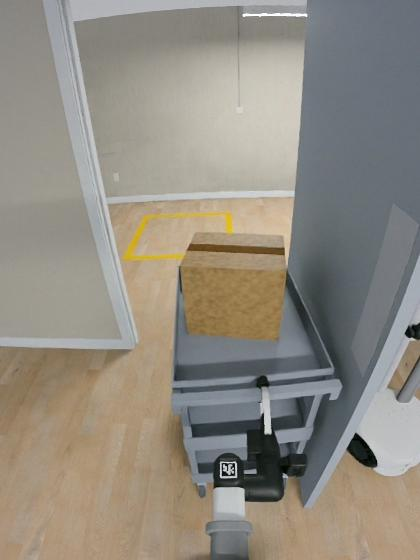

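Request:
move(r1={"base":{"translate_m":0.22,"strafe_m":0.0},"pace":"slow","contact_limits":{"translate_m":0.6}}, blocking=false)

Request:
wait(seconds=4, cameras=["r1_head_camera"])

Scene clock: 784.57 s.
move: r1 moving
r1.base_odometry: x=-2.749 y=-0.648 heading=+0.726
r1.turned_by_wheels: +0.000
r1.turned_by_imu: -0.001
r1.base_tilt: forward=-1.6 right=+1.2
r1.lidar_m: 0.53 1.62 2.14 2.47 2.56 3.48 - 3.27 2.37 2.27 0.93 0.59
r1.base_status: translate_m moving; strafe_m moving
r1.joint_positions: lift_m=+0.688 arm_m=+0.165 wrist_yaw_rad=-0.002 wrist_pitch_rad=+0.005 wrist_roll_rad=+1.570 gripper_m=-0.029
r1.joint_status: not commanded
r1.measured_speeds: translate_m=+0.047 strafe_m=+0.000 rotate_rad=-0.001 lift_m=+0.000 arm_m=+0.000 wrist_yaw_rad=+0.000 wrist_pitch_rad=+0.000 wrist_roll_rad=+0.000
r1.motor_effort: lift_m=+19(19) arm_m=+4(4) wheel_0=+4(4) wheel_1=+3(5) wheel_2=-10(12)
r1.servo_current: wrist_yaw_rad=39(59) wrist_pitch_rad=46(52) wrist_roll_rad=59(59) gripper_m=52(59)
r1.contact_limits: translate_m 0.6
r1.hand_pose: x=+0.6241 y=-0.0879 z=+0.8646 quat_wxyz=(+0.707, +0.707, +0.001, -0.003) (m; r1's base frame)
r1.wrist_depth_mm: 392 397 399 250 251 263 276 / 517 521 530 246 248 544 500 / - - - 242 242 - - / - 433 436 237 238 - - / - 442 439 175 235 - - / - 445 442 183 230 - - / - 449 182 144 225 - -
r2: as last shown
r2.base_tilt: forward=-0.6 right=+0.0
r2.lidar_m: 0.40 0.40 0.93 5.11 2.18 1.53 1.43 1.05 0.73 0.69 0.61 0.43
r2.motor_effort: lift_m=+20(20) arm_m=-4(4) wheel_0=+19(19) wheel_1=-7(7) wheel_2=+14(14)
r2.servo_current: wrist_yaw_rad=39(59) wrist_pitch_rad=39(46) wrist_roll_rad=46(52) gripper_m=111(124)
r2.contact_limits: translate_m 0.8
r2.wrist_depth_mm: - - - 164 - 136 - / - - - 165 - 127 - / - - - 167 - 130 - / - - - 165 - 142 - / - - - 168 - 131 - / - - 185 167 180 131 - / - - - - 231 121 -
pictures: none

Scene clock: 787.53 s.
earlier move: r1 done
r1.base_odometry: x=-2.593 y=-0.510 heading=+0.726
r1.turned_by_wheels: +0.000
r1.turned_by_imu: -0.002
r1.base_tilt: forward=-1.6 right=+1.3
r1.lidar_m: 0.53 1.42 1.84 2.46 2.55 3.48 - 3.26 2.36 2.26 0.44 0.46
r1.base_status: done
r1.joint_positions: lift_m=+0.688 arm_m=+0.165 wrist_yaw_rad=-0.004 wrist_pitch_rad=+0.005 wrist_roll_rad=+1.570 gripper_m=-0.029
r1.joint_status: not commanded
r1.measured_speeds: all 0
r1.motor_effort: lift_m=+19(19) arm_m=+4(4) wheel_0=-1(7) wheel_1=+1(6) wheel_2=-7(12)
r1.servo_current: wrist_yaw_rad=46(72) wrist_pitch_rad=52(52) wrist_roll_rad=52(72) gripper_m=52(59)
r1.contact_limits: translate_m 0.6
r1.hand_pose: x=+0.6239 y=-0.0884 z=+0.8646 quat_wxyz=(+0.707, +0.707, +0.001, -0.003) (m; r1's base frame)
r1.wrist_depth_mm: 402 389 394 249 253 266 281 / 508 512 517 245 247 521 484 / - - - 240 242 - - / - 433 433 236 238 - - / - 442 442 175 234 - - / - 445 202 172 229 - - / - 449 181 143 226 - -
r2.base_odometry: x=-3.442 y=+0.327 heading=-2.291
r2.turned_by_wheels: +0.000
r2.turned_by_imu: +0.000
r2.base_tilt: forward=-0.7 right=+0.0
r2.lidar_m: 0.40 0.41 0.85 5.12 2.22 1.51 1.43 1.05 0.73 0.68 0.62 0.44
r2.base_status: not commanded
r2.joint_positions: lift_m=+0.900 arm_m=+0.105 wrist_yaw_rad=+1.627 wrist_pitch_rad=+0.001 wrist_roll_rad=+0.000 gripper_m=-0.028
r2.joint_status: not commanded
r2.measured_speeds: all 0
r2.motor_effort: lift_m=+20(20) arm_m=-4(4) wheel_0=+19(19) wheel_1=-7(8) wheel_2=+14(14)
r2.servo_current: wrist_yaw_rad=33(59) wrist_pitch_rad=39(46) wrist_roll_rad=39(59) gripper_m=117(124)
r2.contact_limits: translate_m 0.8
r2.hand_pose: x=+0.3470 y=+0.2928 z=+1.0777 quat_wxyz=(+0.687, +0.000, +0.000, +0.727) (m; r2's base frame)
r2.wrist_depth_mm: - - - 164 - 136 - / - - - 165 - 127 - / - - - 166 - 130 - / - - - 165 - 142 - / - - - 168 - 131 - / - - 186 167 179 131 - / - - - - 233 120 -
wait: 2.97 of 4 s (r1 has come to rest)
pictures: r1_head_camera
Images, in order (width x height): r1_head_camera 420x560.

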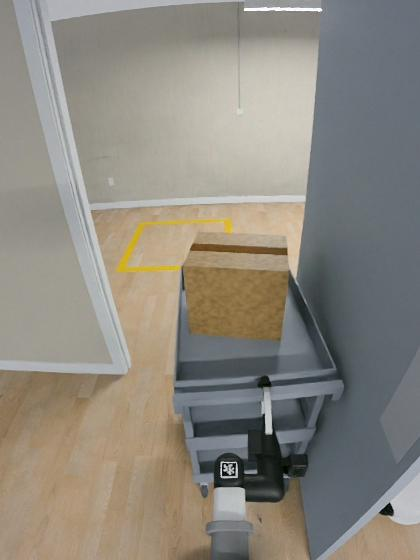

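Request:
move(r1={"base":{"translate_m":0.3,"strafe_m":-0.01},"pace":"slow","contact_limits":{"translate_m":0.6}}, blocking=false)

Request:
wait(seconds=5, cameras=["r1_head_camera"])

Scene clock: 792.63 s.
move: r1 moving
r1.base_odometry: x=-2.584 y=-0.502 heading=+0.725
r1.turned_by_wheels: +0.000
r1.turned_by_imu: -0.001
r1.base_tilt: forward=-1.6 right=+1.3
r1.lidar_m: 0.54 1.41 1.83 2.46 2.55 3.46 - 3.26 2.36 2.26 0.42 0.46
r1.base_status: translate_m moving; strafe_m moving
r1.joint_positions: lift_m=+0.688 arm_m=+0.165 wrist_yaw_rad=-0.004 wrist_pitch_rad=+0.005 wrist_roll_rad=+1.570 gripper_m=-0.029
r1.joint_status: not commanded
r1.measured_speeds: translate_m=+0.048 strafe_m=-0.002 rotate_rad=-0.002 lift_m=+0.000 arm_m=+0.000 wrist_yaw_rad=+0.000 wrist_pitch_rad=+0.000 wrist_roll_rad=+0.000
r1.motor_effort: lift_m=+19(19) arm_m=+4(4) wheel_0=+2(6) wheel_1=+3(4) wheel_2=-11(13)
r1.servo_current: wrist_yaw_rad=65(65) wrist_pitch_rad=46(52) wrist_roll_rad=46(52) gripper_m=52(59)
r1.contact_limits: translate_m 0.6
r1.hand_pose: x=+0.6239 y=-0.0886 z=+0.8646 quat_wxyz=(+0.707, +0.707, +0.000, -0.003) (m; r1's base frame)
r1.wrist_depth_mm: 402 389 389 251 252 266 278 / 508 512 521 246 246 521 488 / - - - 241 243 - - / - 433 433 237 238 - - / - 433 439 175 235 - - / - 445 203 171 182 - - / - 449 182 143 225 - -
r2: as last shown
r2.lidar_m: 0.39 0.40 0.83 5.11 2.20 1.56 1.46 1.04 0.75 0.69 0.63 0.42
r2.motor_effort: lift_m=+20(20) arm_m=-4(4) wheel_0=+19(19) wheel_1=-7(7) wheel_2=+14(14)
r2.servo_current: wrist_yaw_rad=59(59) wrist_pitch_rad=39(46) wrist_roll_rad=46(52) gripper_m=117(124)
r2.contact_limits: translate_m 0.8
r2.wrist_depth_mm: - - - 164 - 136 - / - - - 165 - 127 - / - - - 167 - 130 - / - - - 165 - 142 - / - - - 168 - 131 - / - - 186 167 180 131 - / - - - - 232 121 -
pictures: none

Scene clock: 796.40 s.
earlier move: r1 done
r1.base_odometry: x=-2.363 y=-0.319 heading=+0.725
r1.turned_by_wheels: +0.000
r1.turned_by_imu: -0.002
r1.base_tilt: forward=-1.5 right=+1.3
r1.lidar_m: 0.53 1.19 1.46 2.47 2.56 3.52 - 3.25 2.35 0.29 0.32 0.45
r1.base_status: done
r1.joint_positions: lift_m=+0.688 arm_m=+0.165 wrist_yaw_rad=-0.004 wrist_pitch_rad=+0.005 wrist_roll_rad=+1.570 gripper_m=-0.029
r1.joint_status: not commanded
r1.measured_speeds: all 0
r1.motor_effort: lift_m=+19(19) arm_m=+4(4) wheel_0=+2(6) wheel_1=+2(5) wheel_2=-6(13)
r1.servo_current: wrist_yaw_rad=52(78) wrist_pitch_rad=46(52) wrist_roll_rad=46(65) gripper_m=46(59)
r1.contact_limits: translate_m 0.6
r1.hand_pose: x=+0.6239 y=-0.0886 z=+0.8646 quat_wxyz=(+0.707, +0.707, +0.000, -0.003) (m; r1's base frame)
r1.wrist_depth_mm: 370 375 379 247 248 266 279 / 530 539 549 244 244 517 469 / - - - 239 240 1708 - / - 433 439 236 238 - - / - 439 439 232 234 - - / - 449 442 172 230 - - / - 455 182 144 227 - -
r2.base_odometry: x=-3.442 y=+0.327 heading=-2.291
r2.turned_by_wheels: +0.000
r2.turned_by_imu: +0.001
r2.base_tilt: forward=-0.6 right=+0.0
r2.lidar_m: 0.39 0.40 4.45 5.09 2.22 1.55 1.44 1.04 0.75 0.68 0.62 0.45
r2.base_status: not commanded
r2.joint_positions: lift_m=+0.900 arm_m=+0.105 wrist_yaw_rad=+1.627 wrist_pitch_rad=+0.001 wrist_roll_rad=+0.000 gripper_m=-0.028
r2.joint_status: not commanded
r2.measured_speeds: all 0
r2.motor_effort: lift_m=+20(20) arm_m=-4(4) wheel_0=+18(19) wheel_1=-7(8) wheel_2=+14(14)
r2.servo_current: wrist_yaw_rad=52(65) wrist_pitch_rad=39(52) wrist_roll_rad=46(59) gripper_m=117(124)
r2.contact_limits: translate_m 0.8
r2.hand_pose: x=+0.3470 y=+0.2928 z=+1.0777 quat_wxyz=(+0.687, +0.000, +0.000, +0.727) (m; r2's base frame)
r2.wrist_depth_mm: - - - 164 - 136 - / - - - 165 - 127 - / - - - 167 - 130 - / - - - 164 - 142 - / - - - 168 - 131 - / - - 185 167 179 131 - / - - - - 232 121 -
wait: 3.77 of 5 s (r1 has come to rest)
pictures: r1_head_camera
Images, in order (width x height): r1_head_camera 420x560.

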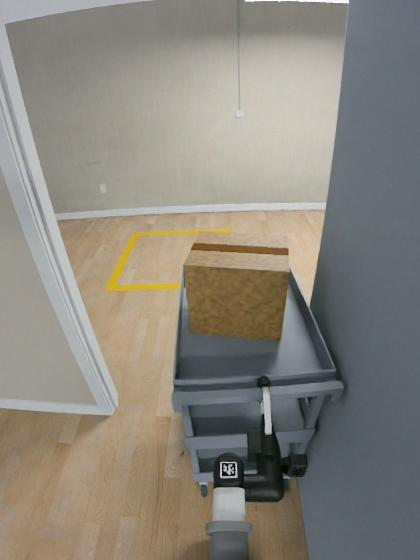

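Request:
move(r1={"base":{"translate_m":0.25,"strafe_m":0.05},"pace":"slow","contact_limits":{"translate_m":0.6}}, blocking=false)

Request:
wait(seconds=5, cameras=["r1_head_camera"])

Scene clock: 803.03 s.
move: r1 moving
r1.base_odometry: x=-2.355 y=-0.308 heading=+0.725
r1.turned_by_wheels: +0.000
r1.turned_by_imu: -0.001
r1.base_tilt: forward=-1.6 right=+1.3
r1.lidar_m: 0.51 1.17 1.40 2.48 2.57 3.50 - 3.21 2.36 0.31 0.31 0.45
r1.base_status: translate_m moving; strafe_m moving
r1.joint_positions: lift_m=+0.688 arm_m=+0.165 wrist_yaw_rad=-0.004 wrist_pitch_rad=+0.005 wrist_roll_rad=+1.570 gripper_m=-0.029
r1.joint_status: not commanded
r1.measured_speeds: translate_m=+0.049 strafe_m=+0.009 rotate_rad=-0.002 lift_m=+0.000 arm_m=+0.000 wrist_yaw_rad=+0.000 wrist_pitch_rad=+0.000 wrist_roll_rad=+0.000
r1.motor_effort: lift_m=+19(19) arm_m=+4(4) wheel_0=+3(5) wheel_1=+5(6) wheel_2=-11(12)
r1.servo_current: wrist_yaw_rad=33(72) wrist_pitch_rad=39(52) wrist_roll_rad=52(65) gripper_m=52(59)
r1.contact_limits: translate_m 0.6
r1.hand_pose: x=+0.6239 y=-0.0886 z=+0.8646 quat_wxyz=(+0.707, +0.707, +0.000, -0.003) (m; r1's base frame)
r1.wrist_depth_mm: 370 373 379 248 249 267 282 / 525 535 539 245 244 512 473 / - - - 240 240 1708 - / - 433 436 236 237 - - / - 439 445 232 234 - - / - 445 442 172 182 - - / - 449 182 144 227 - -
r2: as last shown
r2.turned_by_imu: +0.000
r2.lidar_m: 0.40 0.40 4.48 5.11 2.19 1.55 1.46 1.06 0.74 0.70 0.60 0.42
r2.motor_effort: lift_m=+20(20) arm_m=-3(4) wheel_0=+19(19) wheel_1=-7(7) wheel_2=+14(14)
r2.servo_current: wrist_yaw_rad=39(52) wrist_pitch_rad=46(46) wrist_roll_rad=46(59) gripper_m=117(124)
r2.contact_limits: translate_m 0.8
r2.wrist_depth_mm: - - - 164 - 136 - / - - - 165 - 127 - / - - - 167 - 129 - / - - - 165 - 143 - / - - - 168 - 131 - / - - 185 167 180 131 - / - - - - 231 121 -
pictures: none

Scene clock: 806.33 s.
earlier move: r1 done
r1.base_odometry: x=-2.209 y=-0.116 heading=+0.725
r1.turned_by_wheels: +0.000
r1.turned_by_imu: -0.002
r1.base_tilt: forward=-1.6 right=+1.3
r1.lidar_m: 0.54 0.96 1.09 2.42 2.51 3.47 - 3.32 0.35 0.33 0.38 0.53
r1.base_status: done
r1.joint_positions: lift_m=+0.688 arm_m=+0.165 wrist_yaw_rad=-0.005 wrist_pitch_rad=+0.005 wrist_roll_rad=+1.570 gripper_m=-0.029
r1.joint_status: not commanded
r1.measured_speeds: all 0
r1.motor_effort: lift_m=+18(19) arm_m=+4(4) wheel_0=-1(5) wheel_1=+2(7) wheel_2=-6(13)
r1.servo_current: wrist_yaw_rad=52(91) wrist_pitch_rad=39(52) wrist_roll_rad=52(72) gripper_m=52(59)
r1.contact_limits: translate_m 0.6
r1.hand_pose: x=+0.6238 y=-0.0889 z=+0.8646 quat_wxyz=(+0.707, +0.707, +0.000, -0.004) (m; r1's base frame)
r1.wrist_depth_mm: - - - 231 232 1464 1160 / - - - 230 232 1708 - / - - - 230 232 - - / - 430 430 230 231 - - / - 445 449 230 231 - - / - 462 201 170 231 - - / - 469 182 143 231 - -
r2.base_odometry: x=-3.442 y=+0.327 heading=-2.291
r2.turned_by_wheels: +0.000
r2.turned_by_imu: +0.000
r2.base_tilt: forward=-0.7 right=+0.1
r2.lidar_m: 0.39 0.42 4.48 5.10 2.17 1.54 1.45 1.04 0.74 0.68 0.60 0.42
r2.base_status: not commanded
r2.joint_positions: lift_m=+0.900 arm_m=+0.105 wrist_yaw_rad=+1.627 wrist_pitch_rad=+0.001 wrist_roll_rad=+0.000 gripper_m=-0.028
r2.joint_status: not commanded
r2.measured_speeds: all 0
r2.motor_effort: lift_m=+20(20) arm_m=-4(4) wheel_0=+19(19) wheel_1=-7(8) wheel_2=+14(14)
r2.servo_current: wrist_yaw_rad=52(65) wrist_pitch_rad=39(52) wrist_roll_rad=52(65) gripper_m=117(124)
r2.contact_limits: translate_m 0.8
r2.hand_pose: x=+0.3470 y=+0.2928 z=+1.0777 quat_wxyz=(+0.687, +0.000, +0.000, +0.727) (m; r2's base frame)
r2.wrist_depth_mm: - - - 164 - 136 - / - - - 165 - 127 - / - - - 166 - 129 - / - - - 165 - 142 - / - - - 168 - 131 - / - - 185 167 180 131 - / - - - - 232 120 -
wait: 3.30 of 5 s (r1 has come to rest)
pictures: r1_head_camera
Images, in order (width x height): r1_head_camera 420x560.

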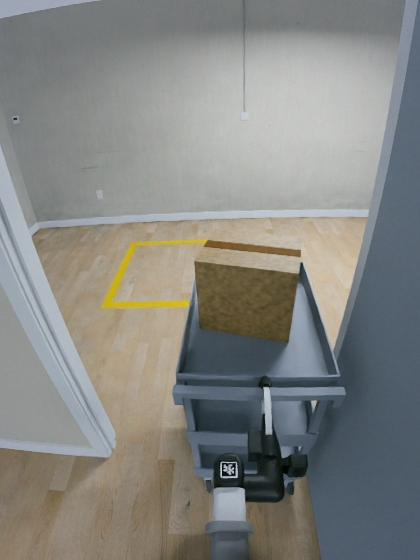

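Request:
move(r1={"base":{"translate_m":0.3,"strafe_m":-0.02},"pace":"slow","contact_limits":{"translate_m":0.6}}, blocking=false)

Request:
wait(seconds=5, cameras=["r1_head_camera"])

Scene clock: 832.23 s.
move: r1 moving
r1.base_odometry: x=-2.199 y=-0.108 heading=+0.725
r1.turned_by_wheels: +0.000
r1.turned_by_imu: +0.000
r1.base_tilt: forward=-1.6 right=+1.3
r1.lidar_m: 0.54 0.95 1.06 2.42 2.52 3.44 - 3.41 0.38 0.33 0.37 0.53
r1.base_status: translate_m moving; strafe_m moving
r1.joint_positions: lift_m=+0.688 arm_m=+0.165 wrist_yaw_rad=-0.005 wrist_pitch_rad=+0.005 wrist_roll_rad=+1.570 gripper_m=-0.029
r1.joint_status: not commanded
r1.measured_speeds: translate_m=+0.048 strafe_m=-0.003 rotate_rad=+0.000 lift_m=+0.000 arm_m=+0.000 wrist_yaw_rad=+0.000 wrist_pitch_rad=+0.000 wrist_roll_rad=+0.000
r1.motor_effort: lift_m=+19(19) arm_m=+4(4) wheel_0=+2(4) wheel_1=+2(6) wheel_2=-10(12)
r1.servo_current: wrist_yaw_rad=52(59) wrist_pitch_rad=39(52) wrist_roll_rad=59(65) gripper_m=52(52)
r1.contact_limits: translate_m 0.6
r1.hand_pose: x=+0.6238 y=-0.0889 z=+0.8646 quat_wxyz=(+0.707, +0.707, +0.000, -0.004) (m; r1's base frame)
r1.wrist_depth_mm: - - - 230 232 1499 1138 / - - - 231 231 1708 - / - - - 230 231 - - / - 427 433 231 231 - - / - 445 445 231 231 - - / - 466 202 170 182 - - / - 473 181 144 231 - -
r2: as last shown
r2.base_tilt: forward=-0.7 right=+0.0
r2.lidar_m: 0.40 0.40 4.41 5.09 2.20 1.54 1.44 1.07 0.76 0.67 0.61 0.44
r2.motor_effort: lift_m=+20(20) arm_m=-4(4) wheel_0=+19(19) wheel_1=-7(7) wheel_2=+14(14)
r2.servo_current: wrist_yaw_rad=46(59) wrist_pitch_rad=39(46) wrist_roll_rad=52(59) gripper_m=117(124)
r2.contact_limits: translate_m 0.8
r2.wrist_depth_mm: - - - 164 - 136 - / - - - 165 - 127 - / - - - 166 - 130 - / - - - 164 - 142 - / - - - 169 - 131 - / - - 185 167 180 131 - / - - - - 231 120 -
pictures: none

Scene clock: 836.03 s.
earlier move: r1 done
r1.base_odometry: x=-1.971 y=+0.068 heading=+0.726
r1.turned_by_wheels: +0.001
r1.turned_by_imu: +0.002
r1.base_tilt: forward=-1.6 right=+1.3
r1.lidar_m: 0.56 0.61 0.76 1.80 2.56 3.49 - 0.49 0.35 0.31 0.35 0.50
r1.base_status: done
r1.joint_positions: lift_m=+0.688 arm_m=+0.165 wrist_yaw_rad=+0.001 wrist_pitch_rad=+0.005 wrist_roll_rad=+1.570 gripper_m=-0.029
r1.joint_status: not commanded
r1.measured_speeds: all 0
r1.motor_effort: lift_m=+19(19) arm_m=+4(4) wheel_0=+8(12) wheel_1=+4(7) wheel_2=-1(12)
r1.servo_current: wrist_yaw_rad=59(78) wrist_pitch_rad=52(52) wrist_roll_rad=39(72) gripper_m=52(59)
r1.contact_limits: translate_m 0.6
r1.hand_pose: x=+0.6243 y=-0.0872 z=+0.8646 quat_wxyz=(+0.707, +0.707, +0.002, -0.002) (m; r1's base frame)
r1.wrist_depth_mm: - - - 213 215 1576 1182 / - - - 216 220 788 - / - 469 449 220 222 - - / - 427 430 164 225 - - / - 449 455 226 229 - - / - 477 462 184 230 - - / - - 178 156 236 - -
r2.base_odometry: x=-3.442 y=+0.327 heading=-2.291
r2.turned_by_wheels: +0.000
r2.turned_by_imu: +0.001
r2.base_tilt: forward=-0.6 right=+0.0
r2.lidar_m: 0.39 0.42 4.48 5.10 2.17 1.53 1.46 1.04 0.74 0.70 0.63 0.43
r2.base_status: not commanded
r2.joint_positions: lift_m=+0.900 arm_m=+0.105 wrist_yaw_rad=+1.627 wrist_pitch_rad=+0.001 wrist_roll_rad=+0.000 gripper_m=-0.028
r2.joint_status: not commanded
r2.measured_speeds: all 0
r2.motor_effort: lift_m=+20(20) arm_m=-4(4) wheel_0=+18(19) wheel_1=-7(8) wheel_2=+14(14)
r2.servo_current: wrist_yaw_rad=46(65) wrist_pitch_rad=46(46) wrist_roll_rad=46(59) gripper_m=124(124)
r2.contact_limits: translate_m 0.8
r2.hand_pose: x=+0.3470 y=+0.2928 z=+1.0777 quat_wxyz=(+0.687, +0.000, +0.000, +0.727) (m; r2's base frame)
r2.wrist_depth_mm: - - - 164 - 136 - / - - - 165 - 127 - / - - - 166 - 129 - / - - - 164 - 142 - / - - - 168 - 131 - / - - 185 167 180 131 - / - - - - 232 120 -
wait: 3.80 of 5 s (r1 has come to rest)
pictures: r1_head_camera
Images, in order (width x height): r1_head_camera 420x560.

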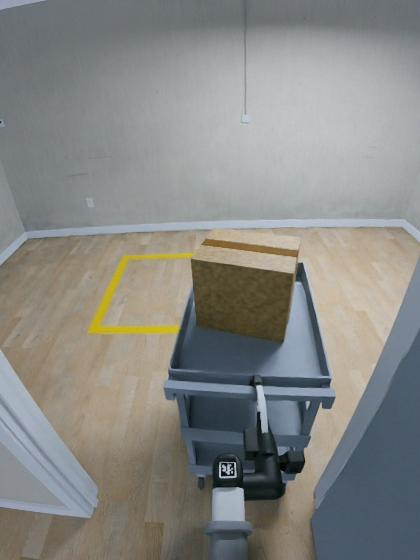

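Request:
move(r1={"base":{"translate_m":0.3,"strafe_m":0.03},"pace":"slow","contact_limits":{"translate_m":0.6}}, blocking=false)

Request:
wait(seconds=5, cameras=["r1_head_camera"])

Scene clock: 839.57 s.
move: r1 moving
r1.base_odometry: x=-1.963 y=+0.078 heading=+0.727
r1.turned_by_wheels: +0.001
r1.turned_by_imu: +0.000
r1.base_tilt: forward=-1.6 right=+1.3
r1.lidar_m: 0.56 0.58 0.75 1.73 2.54 3.46 - 0.51 0.34 0.31 0.36 0.48
r1.base_status: translate_m moving; strafe_m moving
r1.joint_positions: lift_m=+0.688 arm_m=+0.165 wrist_yaw_rad=+0.001 wrist_pitch_rad=+0.005 wrist_roll_rad=+1.570 gripper_m=-0.029
r1.joint_status: not commanded
r1.measured_speeds: translate_m=+0.048 strafe_m=+0.004 rotate_rad=-0.002 lift_m=+0.000 arm_m=+0.000 wrist_yaw_rad=+0.000 wrist_pitch_rad=+0.000 wrist_roll_rad=+0.000
r1.motor_effort: lift_m=+19(19) arm_m=+4(4) wheel_0=+9(11) wheel_1=+6(8) wheel_2=-6(8)
r1.servo_current: wrist_yaw_rad=59(59) wrist_pitch_rad=46(52) wrist_roll_rad=52(72) gripper_m=52(59)
r1.contact_limits: translate_m 0.6
r1.hand_pose: x=+0.6243 y=-0.0872 z=+0.8646 quat_wxyz=(+0.707, +0.707, +0.002, -0.002) (m; r1's base frame)
r1.wrist_depth_mm: - - - 213 216 1618 1182 / - - - 216 219 809 - / - 466 449 220 222 - - / - 430 430 164 225 - - / - 452 452 226 229 - - / - 480 208 185 230 - - / - - 178 157 235 - -
r2: as last shown
r2.turned_by_imu: +0.000
r2.lidar_m: 0.40 0.39 4.47 5.10 2.21 1.55 1.47 1.10 0.73 0.69 0.59 0.43
r2.motor_effort: lift_m=+20(20) arm_m=-4(4) wheel_0=+19(19) wheel_1=-7(7) wheel_2=+14(14)
r2.servo_current: wrist_yaw_rad=46(59) wrist_pitch_rad=39(46) wrist_roll_rad=46(59) gripper_m=111(124)
r2.contact_limits: translate_m 0.8
r2.wrist_depth_mm: - - - 164 - 136 - / - - - 165 - 127 - / - - - 167 - 129 - / - - - 165 - 142 - / - - - 168 - 131 - / - - 185 167 180 131 - / - - - - 233 121 -
pictures: none

Scene clock: 843.37 s.
earlier move: r1 done
r1.base_odometry: x=-1.767 y=+0.290 heading=+0.726
r1.turned_by_wheels: -0.001
r1.turned_by_imu: -0.002
r1.base_tilt: forward=-1.6 right=+1.3
r1.lidar_m: 0.57 3.22 0.58 0.62 2.51 3.44 - 0.54 0.38 0.35 0.36 0.55
r1.base_status: done
r1.joint_positions: lift_m=+0.688 arm_m=+0.165 wrist_yaw_rad=-0.004 wrist_pitch_rad=+0.005 wrist_roll_rad=+1.570 gripper_m=-0.029
r1.joint_status: not commanded
r1.measured_speeds: all 0
r1.motor_effort: lift_m=+19(19) arm_m=+4(4) wheel_0=-2(11) wheel_1=+2(9) wheel_2=-5(10)
r1.servo_current: wrist_yaw_rad=33(72) wrist_pitch_rad=52(59) wrist_roll_rad=46(72) gripper_m=46(59)
r1.contact_limits: translate_m 0.6
r1.hand_pose: x=+0.6239 y=-0.0884 z=+0.8646 quat_wxyz=(+0.707, +0.707, +0.001, -0.003) (m; r1's base frame)
r1.wrist_depth_mm: - - - 217 217 1576 1205 / - - - 220 221 1618 - / - 449 442 223 223 - - / - 427 427 225 227 - - / - 452 452 228 229 - - / - 469 201 171 182 - - / - - 182 142 236 - -
r2.base_odometry: x=-3.442 y=+0.327 heading=-2.291
r2.turned_by_wheels: +0.000
r2.turned_by_imu: +0.001
r2.base_tilt: forward=-0.6 right=+0.0
r2.lidar_m: 0.40 0.43 4.46 5.08 2.19 1.54 1.46 1.09 0.72 0.69 0.61 0.44
r2.base_status: not commanded
r2.joint_positions: lift_m=+0.900 arm_m=+0.105 wrist_yaw_rad=+1.627 wrist_pitch_rad=+0.001 wrist_roll_rad=+0.000 gripper_m=-0.028
r2.joint_status: not commanded
r2.measured_speeds: all 0
r2.motor_effort: lift_m=+20(20) arm_m=-4(4) wheel_0=+18(19) wheel_1=-7(7) wheel_2=+13(14)
r2.servo_current: wrist_yaw_rad=52(65) wrist_pitch_rad=46(46) wrist_roll_rad=46(59) gripper_m=117(124)
r2.contact_limits: translate_m 0.8
r2.hand_pose: x=+0.3470 y=+0.2928 z=+1.0777 quat_wxyz=(+0.687, +0.000, +0.000, +0.727) (m; r2's base frame)
r2.wrist_depth_mm: - - - 164 - 136 - / - - - 165 - 127 - / - - - 167 - 130 - / - - - 164 - 143 - / - - - 168 - 131 - / - - 185 167 180 131 - / - - - - 231 121 -
wait: 3.80 of 5 s (r1 has come to rest)
pictures: r1_head_camera
Images, in order (width x height): r1_head_camera 420x560.

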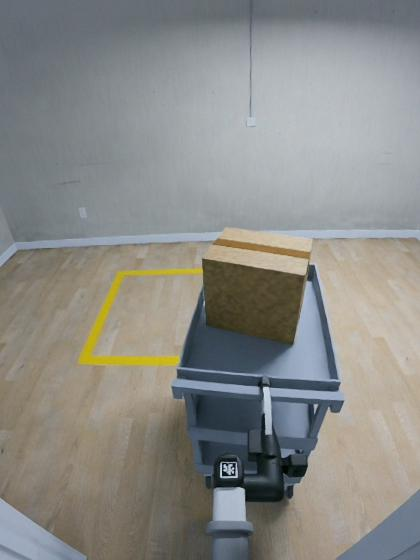

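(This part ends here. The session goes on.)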